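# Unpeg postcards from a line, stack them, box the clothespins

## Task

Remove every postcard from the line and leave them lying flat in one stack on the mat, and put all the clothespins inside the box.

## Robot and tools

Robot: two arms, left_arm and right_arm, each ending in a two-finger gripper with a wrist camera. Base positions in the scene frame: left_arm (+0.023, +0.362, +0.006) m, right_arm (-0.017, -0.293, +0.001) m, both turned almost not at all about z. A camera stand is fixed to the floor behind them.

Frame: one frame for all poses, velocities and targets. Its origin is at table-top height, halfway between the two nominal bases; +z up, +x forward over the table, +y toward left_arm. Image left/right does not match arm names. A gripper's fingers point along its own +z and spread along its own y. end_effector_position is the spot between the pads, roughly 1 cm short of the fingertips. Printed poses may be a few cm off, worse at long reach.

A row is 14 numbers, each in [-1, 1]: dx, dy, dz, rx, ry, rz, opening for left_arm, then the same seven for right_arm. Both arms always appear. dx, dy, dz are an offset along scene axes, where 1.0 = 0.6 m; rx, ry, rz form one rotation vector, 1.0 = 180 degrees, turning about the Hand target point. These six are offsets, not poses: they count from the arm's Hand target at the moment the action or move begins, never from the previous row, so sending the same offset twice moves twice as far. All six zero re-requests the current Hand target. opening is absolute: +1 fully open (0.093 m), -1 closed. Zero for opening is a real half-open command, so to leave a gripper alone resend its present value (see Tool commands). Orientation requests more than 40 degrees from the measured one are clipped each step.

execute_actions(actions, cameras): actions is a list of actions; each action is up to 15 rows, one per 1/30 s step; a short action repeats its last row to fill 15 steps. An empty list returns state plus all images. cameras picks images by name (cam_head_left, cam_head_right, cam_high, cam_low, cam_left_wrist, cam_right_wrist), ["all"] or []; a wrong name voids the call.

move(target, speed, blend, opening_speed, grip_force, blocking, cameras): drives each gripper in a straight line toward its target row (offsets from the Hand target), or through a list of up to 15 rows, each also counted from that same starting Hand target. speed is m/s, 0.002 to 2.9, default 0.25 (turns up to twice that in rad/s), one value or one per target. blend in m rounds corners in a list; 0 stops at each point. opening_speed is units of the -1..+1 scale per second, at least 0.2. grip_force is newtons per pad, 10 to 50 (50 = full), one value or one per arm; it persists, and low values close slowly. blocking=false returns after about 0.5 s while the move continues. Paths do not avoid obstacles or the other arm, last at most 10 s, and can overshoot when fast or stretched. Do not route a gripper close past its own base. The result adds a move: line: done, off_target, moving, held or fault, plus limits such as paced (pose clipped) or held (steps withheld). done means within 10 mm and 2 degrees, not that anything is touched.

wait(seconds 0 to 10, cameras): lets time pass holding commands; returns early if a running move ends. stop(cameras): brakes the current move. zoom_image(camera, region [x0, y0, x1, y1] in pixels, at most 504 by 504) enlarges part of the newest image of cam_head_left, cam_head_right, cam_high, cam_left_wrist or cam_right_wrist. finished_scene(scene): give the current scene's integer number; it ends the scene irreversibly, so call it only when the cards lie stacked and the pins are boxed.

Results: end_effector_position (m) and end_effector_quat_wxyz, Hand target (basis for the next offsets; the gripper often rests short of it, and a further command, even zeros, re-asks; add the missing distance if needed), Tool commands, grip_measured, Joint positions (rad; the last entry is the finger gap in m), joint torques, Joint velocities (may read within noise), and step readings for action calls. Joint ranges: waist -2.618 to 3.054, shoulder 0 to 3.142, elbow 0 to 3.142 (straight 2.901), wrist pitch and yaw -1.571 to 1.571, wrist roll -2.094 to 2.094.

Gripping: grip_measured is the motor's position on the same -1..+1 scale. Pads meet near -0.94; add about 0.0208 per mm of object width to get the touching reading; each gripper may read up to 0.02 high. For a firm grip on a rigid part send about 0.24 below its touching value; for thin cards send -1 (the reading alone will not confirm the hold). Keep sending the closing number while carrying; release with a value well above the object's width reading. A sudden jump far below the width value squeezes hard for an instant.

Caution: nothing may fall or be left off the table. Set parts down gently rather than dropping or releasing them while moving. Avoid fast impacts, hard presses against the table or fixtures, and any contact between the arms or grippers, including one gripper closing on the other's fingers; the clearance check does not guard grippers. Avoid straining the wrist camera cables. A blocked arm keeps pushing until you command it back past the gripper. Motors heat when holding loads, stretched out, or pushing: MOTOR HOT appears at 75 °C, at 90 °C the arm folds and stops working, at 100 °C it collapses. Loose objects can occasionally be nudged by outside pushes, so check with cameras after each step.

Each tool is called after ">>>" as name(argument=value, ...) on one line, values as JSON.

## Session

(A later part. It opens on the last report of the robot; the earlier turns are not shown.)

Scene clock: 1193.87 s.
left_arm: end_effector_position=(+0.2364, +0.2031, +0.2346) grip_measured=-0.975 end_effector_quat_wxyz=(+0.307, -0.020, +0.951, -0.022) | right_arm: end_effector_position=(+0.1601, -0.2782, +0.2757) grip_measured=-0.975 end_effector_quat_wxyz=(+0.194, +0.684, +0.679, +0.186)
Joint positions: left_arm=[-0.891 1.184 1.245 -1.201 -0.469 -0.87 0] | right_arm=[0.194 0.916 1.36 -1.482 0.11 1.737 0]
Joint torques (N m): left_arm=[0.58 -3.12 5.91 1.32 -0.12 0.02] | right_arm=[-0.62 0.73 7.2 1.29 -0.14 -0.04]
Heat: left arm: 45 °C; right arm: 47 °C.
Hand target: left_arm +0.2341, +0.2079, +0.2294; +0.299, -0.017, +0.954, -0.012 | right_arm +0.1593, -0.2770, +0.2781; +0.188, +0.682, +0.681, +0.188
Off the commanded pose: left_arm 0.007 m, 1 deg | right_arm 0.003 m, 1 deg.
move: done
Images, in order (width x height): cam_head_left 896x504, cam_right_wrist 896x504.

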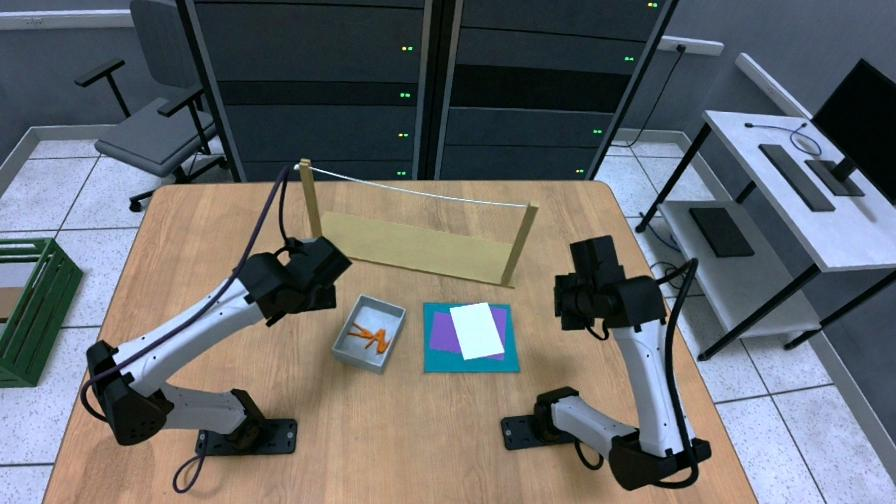

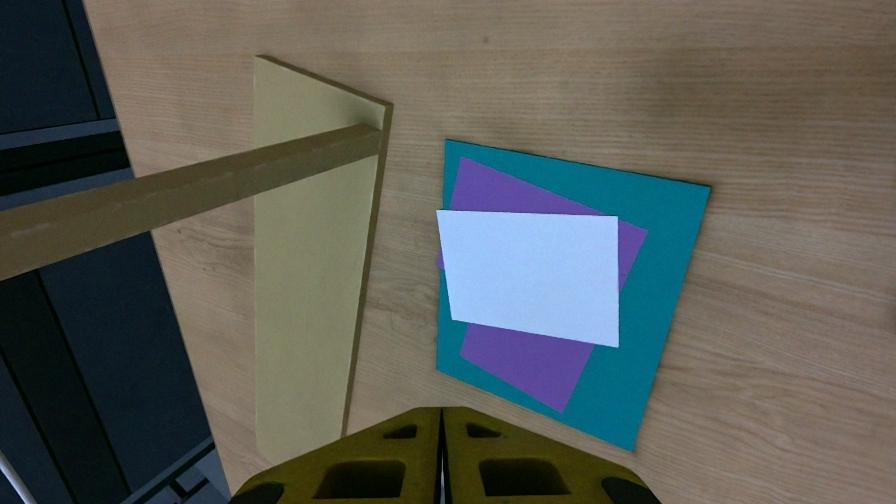

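>>> move(target=[[0,0,0,0,0,0,-1,0.225,0.115,-0.347,0,0,0,-1],[0,0,0,0,0,0,-1,0.225,0.115,-0.475,0,0,0,-1],[0,0,0,0,0,0,-1,0.170,0.115,-0.475,0,0,0,-1],[0,0,0,0,0,0,-1,0.170,0.115,-0.36,0,0,0,-1],[0,0,0,0,0,0,-1,0,0,0,0,0,0,-1]], speed=[0.25,0.1,0.06,0.15,0.25], cameras=["cam_head_left","cam_right_wrist"])

>>> zoom_image(camera="cam_head_left", region=[380, 230, 560, 400])

Scene clock: 1207.97 s.
left_arm: end_effector_position=(+0.2364, +0.2031, +0.2346) grip_measured=-0.975 end_effector_quat_wxyz=(+0.307, -0.020, +0.951, -0.022) | right_arm: end_effector_position=(+0.1605, -0.2783, +0.2767) grip_measured=-0.975 end_effector_quat_wxyz=(+0.194, +0.684, +0.678, +0.187)
Joint positions: left_arm=[-0.891 1.184 1.245 -1.201 -0.469 -0.87 0] | right_arm=[0.193 0.917 1.364 -1.482 0.11 1.737 0]
Joint torques (N m): left_arm=[0.65 -3.21 5.93 1.3 -0.13 0.01] | right_arm=[-0.54 0.57 6.83 1.34 -0.11 -0.05]
Heat: left arm: 45 °C; right arm: 46 °C.
Hand target: left_arm +0.2341, +0.2079, +0.2294; +0.299, -0.017, +0.954, -0.012 | right_arm +0.1593, -0.2770, +0.2781; +0.188, +0.682, +0.681, +0.188
Off the commanded pose: left_arm 0.007 m, 1 deg | right_arm 0.002 m, 1 deg.
move: done
Images, in order (width x height): cam_head_left 896x504, cam_right_wrist 896x504.

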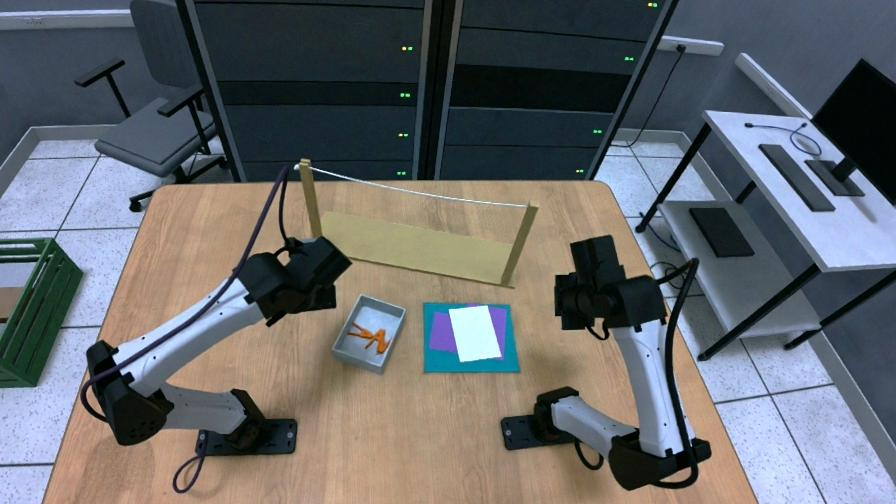

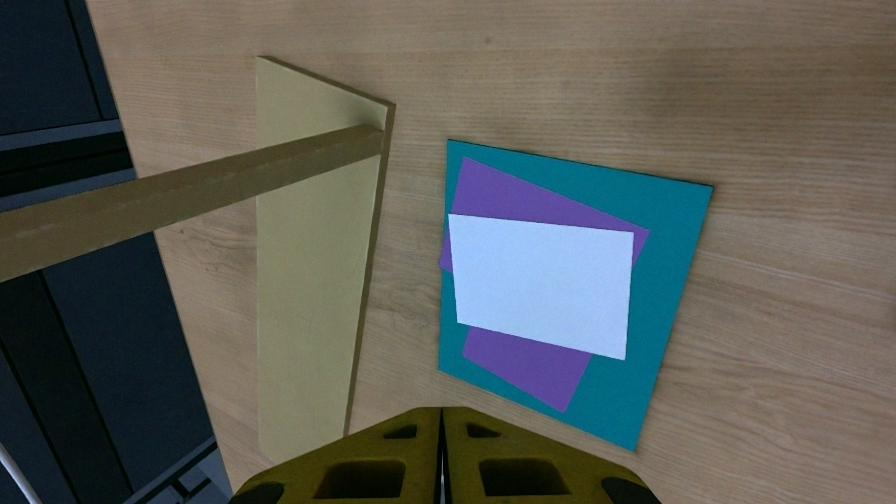

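Scaled by 2.800 from the camera's 896x504 image, which has a finer 1280x720 frame.

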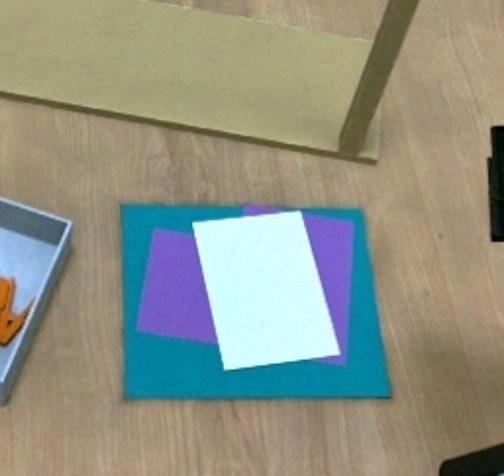

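>>> move(target=[[0,0,0,0,0,0,-1,0.215,0.090,-0.347,0,0,0,-1],[0,0,0,0,0,0,-1,0.215,0.090,-0.478,0,0,0,-1],[0,0,0,0,0,0,-1,0.175,0.090,-0.478,0,0,0,-1],[0,0,0,0,0,0,-1,0.175,0.090,-0.36,0,0,0,-1],[0,0,0,0,0,0,-1,0,0,0,0,0,0,-1]], speed=[0.25,0.1,0.06,0.15,0.25], cameras=["cam_head_left","cam_right_wrist"])

>>> zoom_image(camera="cam_head_left", region=[380, 230, 560, 400])

Scene clock: 1221.70 s.
left_arm: end_effector_position=(+0.2364, +0.2031, +0.2346) grip_measured=-0.975 end_effector_quat_wxyz=(+0.307, -0.020, +0.951, -0.022) | right_arm: end_effector_position=(+0.1605, -0.2781, +0.2766) grip_measured=-0.975 end_effector_quat_wxyz=(+0.194, +0.683, +0.679, +0.186)
Joint positions: left_arm=[-0.891 1.184 1.245 -1.201 -0.469 -0.87 0] | right_arm=[0.194 0.917 1.363 -1.482 0.11 1.737 0]
Joint torques (N m): left_arm=[0.62 -3.17 5.85 1.3 -0.14 0.02] | right_arm=[-0.76 0.65 6.84 1.37 -0.11 -0.06]
Heat: left arm: 45 °C; right arm: 47 °C.
Hand target: left_arm +0.2341, +0.2079, +0.2294; +0.299, -0.017, +0.954, -0.012 | right_arm +0.1593, -0.2770, +0.2780; +0.188, +0.682, +0.681, +0.188
Off the commanded pose: left_arm 0.007 m, 1 deg | right_arm 0.002 m, 1 deg.
move: done
Images, in order (width x height): cam_head_left 896x504, cam_right_wrist 896x504.

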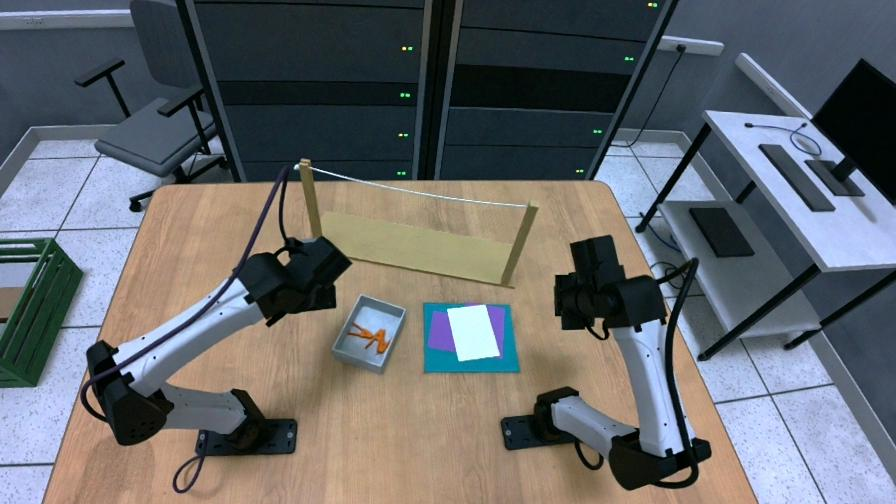

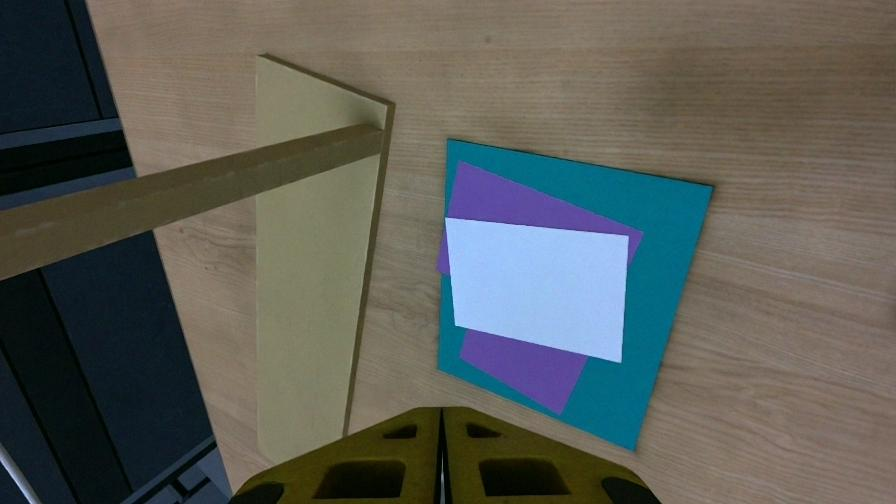

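Scaled by 2.800 from the camera's 896x504 image, which has a finer 1280x720 frame.

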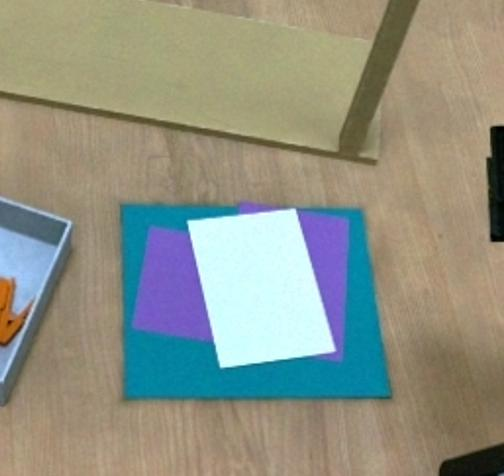

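>>> move(target=[[0,0,0,0,0,0,-1,0.205,0.080,-0.347,0,0,0,-1],[0,0,0,0,0,0,-1,0.205,0.080,-0.475,0,0,0,-1],[0,0,0,0,0,0,-1,0.12,0.075,-0.475,0,0,0,-1],[0,0,0,0,0,0,-1,0.12,0.075,-0.36,0,0,0,-1],[0,0,0,0,0,0,-1,0,0,0,0,0,0,-1]], speed=[0.25,0.1,0.06,0.15,0.25], cameras=["cam_head_left","cam_right_wrist"])

>>> zoom_image(camera="cam_head_left", region=[380, 230, 560, 400])

Scene clock: 1236.80 s.
left_arm: end_effector_position=(+0.2364, +0.2031, +0.2346) grip_measured=-0.975 end_effector_quat_wxyz=(+0.307, -0.020, +0.951, -0.022) | right_arm: end_effector_position=(+0.1607, -0.2781, +0.2766) grip_measured=-0.975 end_effector_quat_wxyz=(+0.194, +0.683, +0.679, +0.186)
Joint positions: left_arm=[-0.891 1.184 1.245 -1.201 -0.469 -0.87 0] | right_arm=[0.194 0.918 1.364 -1.482 0.11 1.737 0]
Joint torques (N m): left_arm=[0.73 -3.1 5.94 1.31 -0.15 0.01] | right_arm=[-0.9 0.39 6.69 1.4 -0.1 -0.08]
Heat: left arm: 44 °C; right arm: 47 °C.
Hand target: left_arm +0.2341, +0.2079, +0.2294; +0.299, -0.017, +0.954, -0.012 | right_arm +0.1593, -0.2770, +0.2780; +0.188, +0.682, +0.681, +0.188
Off the commanded pose: left_arm 0.007 m, 1 deg | right_arm 0.002 m, 1 deg.
move: done
Images, in order (width x height): cam_head_left 896x504, cam_right_wrist 896x504.

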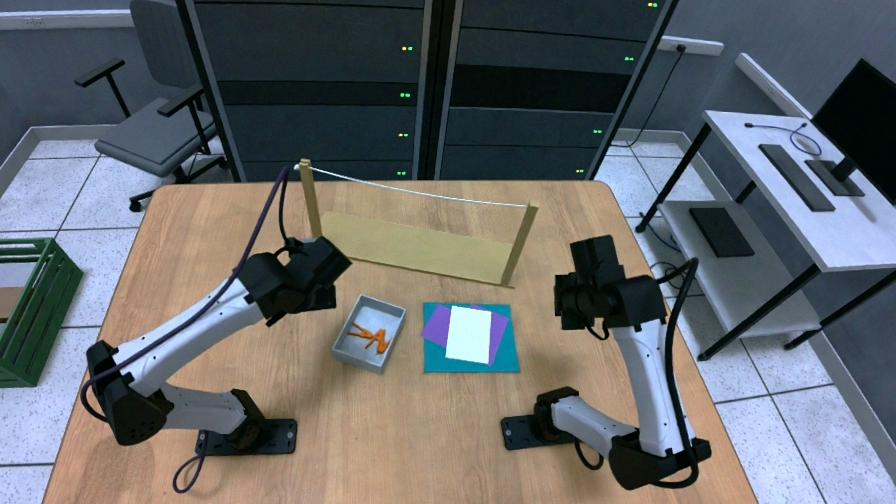

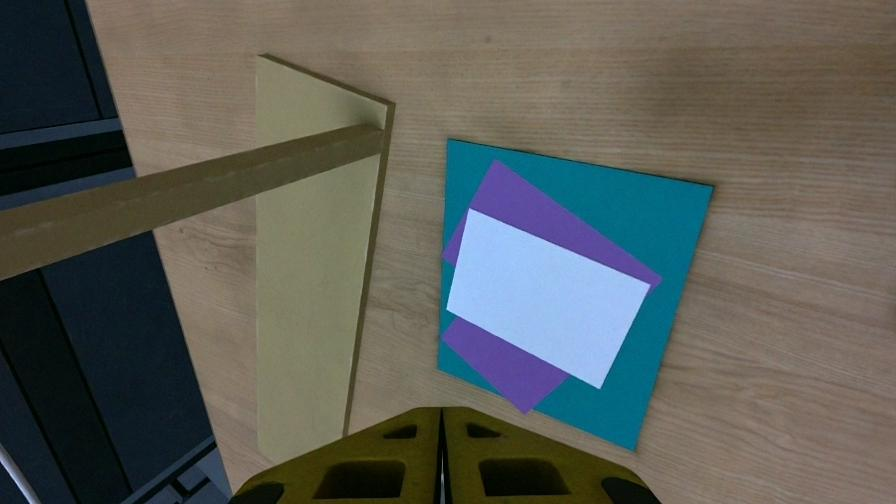

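Scaled by 2.800 from the camera's 896x504 image, which has a finer 1280x720 frame.

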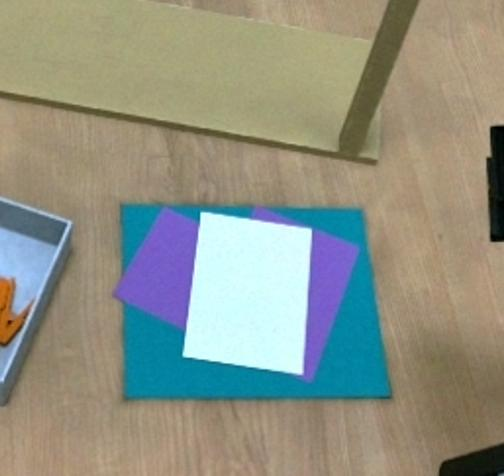

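>>> move(target=[[0,0,0,0,0,0,-1,0.155,0.350,-0.347,0,0,0,-1],[0,0,0,0,0,0,-1,0.155,0.350,-0.475,0,0,0,-1],[0,0,0,0,0,0,-1,0.115,0.288,-0.475,0,0,0,-1],[0,0,0,0,0,0,-1,0.115,0.288,-0.33,0,0,0,-1],[0,0,0,0,0,0,-1,0,0,0,0,0,0,-1]], speed=[0.25,0.1,0.06,0.15,0.25], cameras=["cam_head_left","cam_right_wrist"])

>>> zoom_image(camera="cam_head_left", region=[380, 230, 560, 400])

Scene clock: 1252.27 s.
left_arm: end_effector_position=(+0.2364, +0.2031, +0.2346) grip_measured=-0.975 end_effector_quat_wxyz=(+0.307, -0.020, +0.951, -0.022) | right_arm: end_effector_position=(+0.1602, -0.2782, +0.2756) grip_measured=-0.975 end_effector_quat_wxyz=(+0.193, +0.684, +0.679, +0.185)
Joint positions: left_arm=[-0.891 1.184 1.245 -1.201 -0.469 -0.87 0] | right_arm=[0.194 0.916 1.36 -1.482 0.11 1.737 0]
Joint torques (N m): left_arm=[0.62 -3.08 5.94 1.31 -0.13 0.01] | right_arm=[-0.54 0.62 6.94 1.34 -0.1 -0.04]
Heat: left arm: 44 °C; right arm: 46 °C.
Hand target: left_arm +0.2341, +0.2079, +0.2294; +0.299, -0.017, +0.954, -0.012 | right_arm +0.1594, -0.2770, +0.2780; +0.188, +0.682, +0.681, +0.188
Off the commanded pose: left_arm 0.007 m, 1 deg | right_arm 0.003 m, 1 deg.
move: done
Images, in order (width x height): cam_head_left 896x504, cam_right_wrist 896x504.

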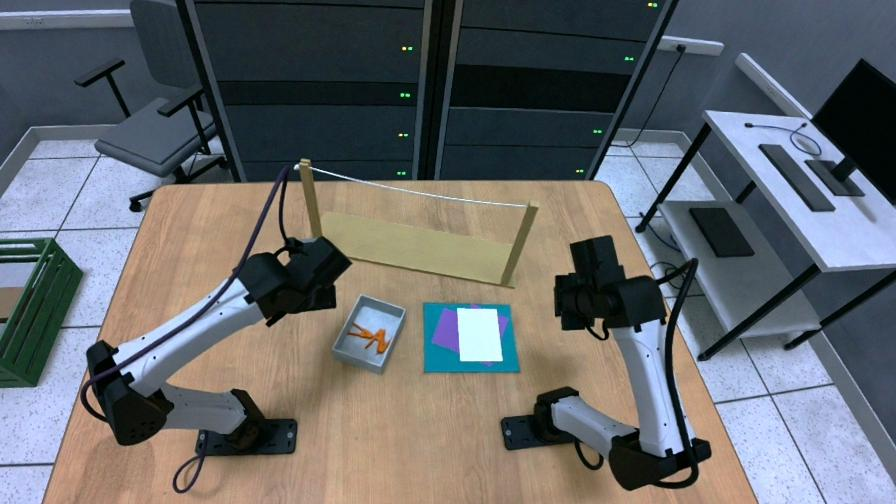

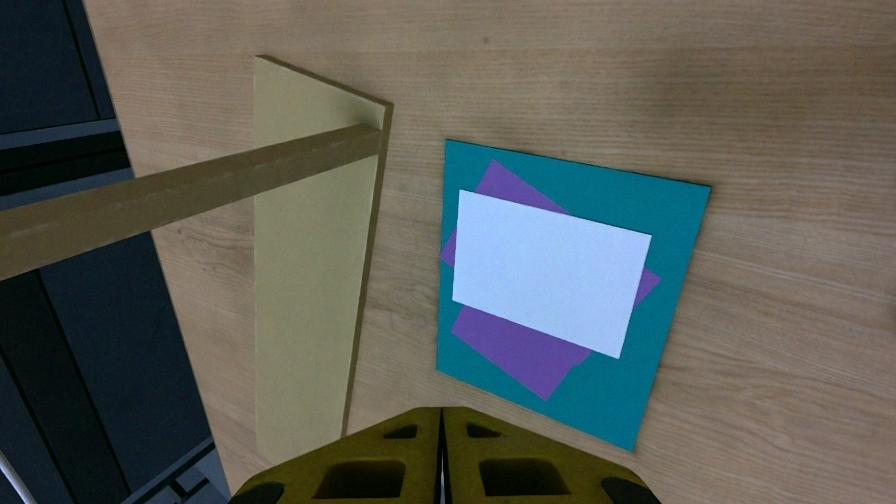

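Scaled by 2.800 from the camera's 896x504 image, which has a finer 1280x720 frame.

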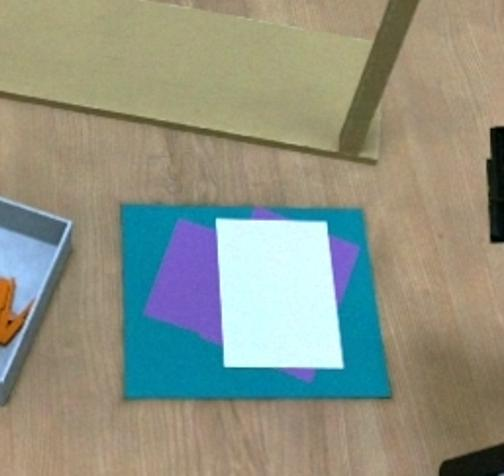

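>>> finished_scene(scene=1)

The scene is finished: the task was done.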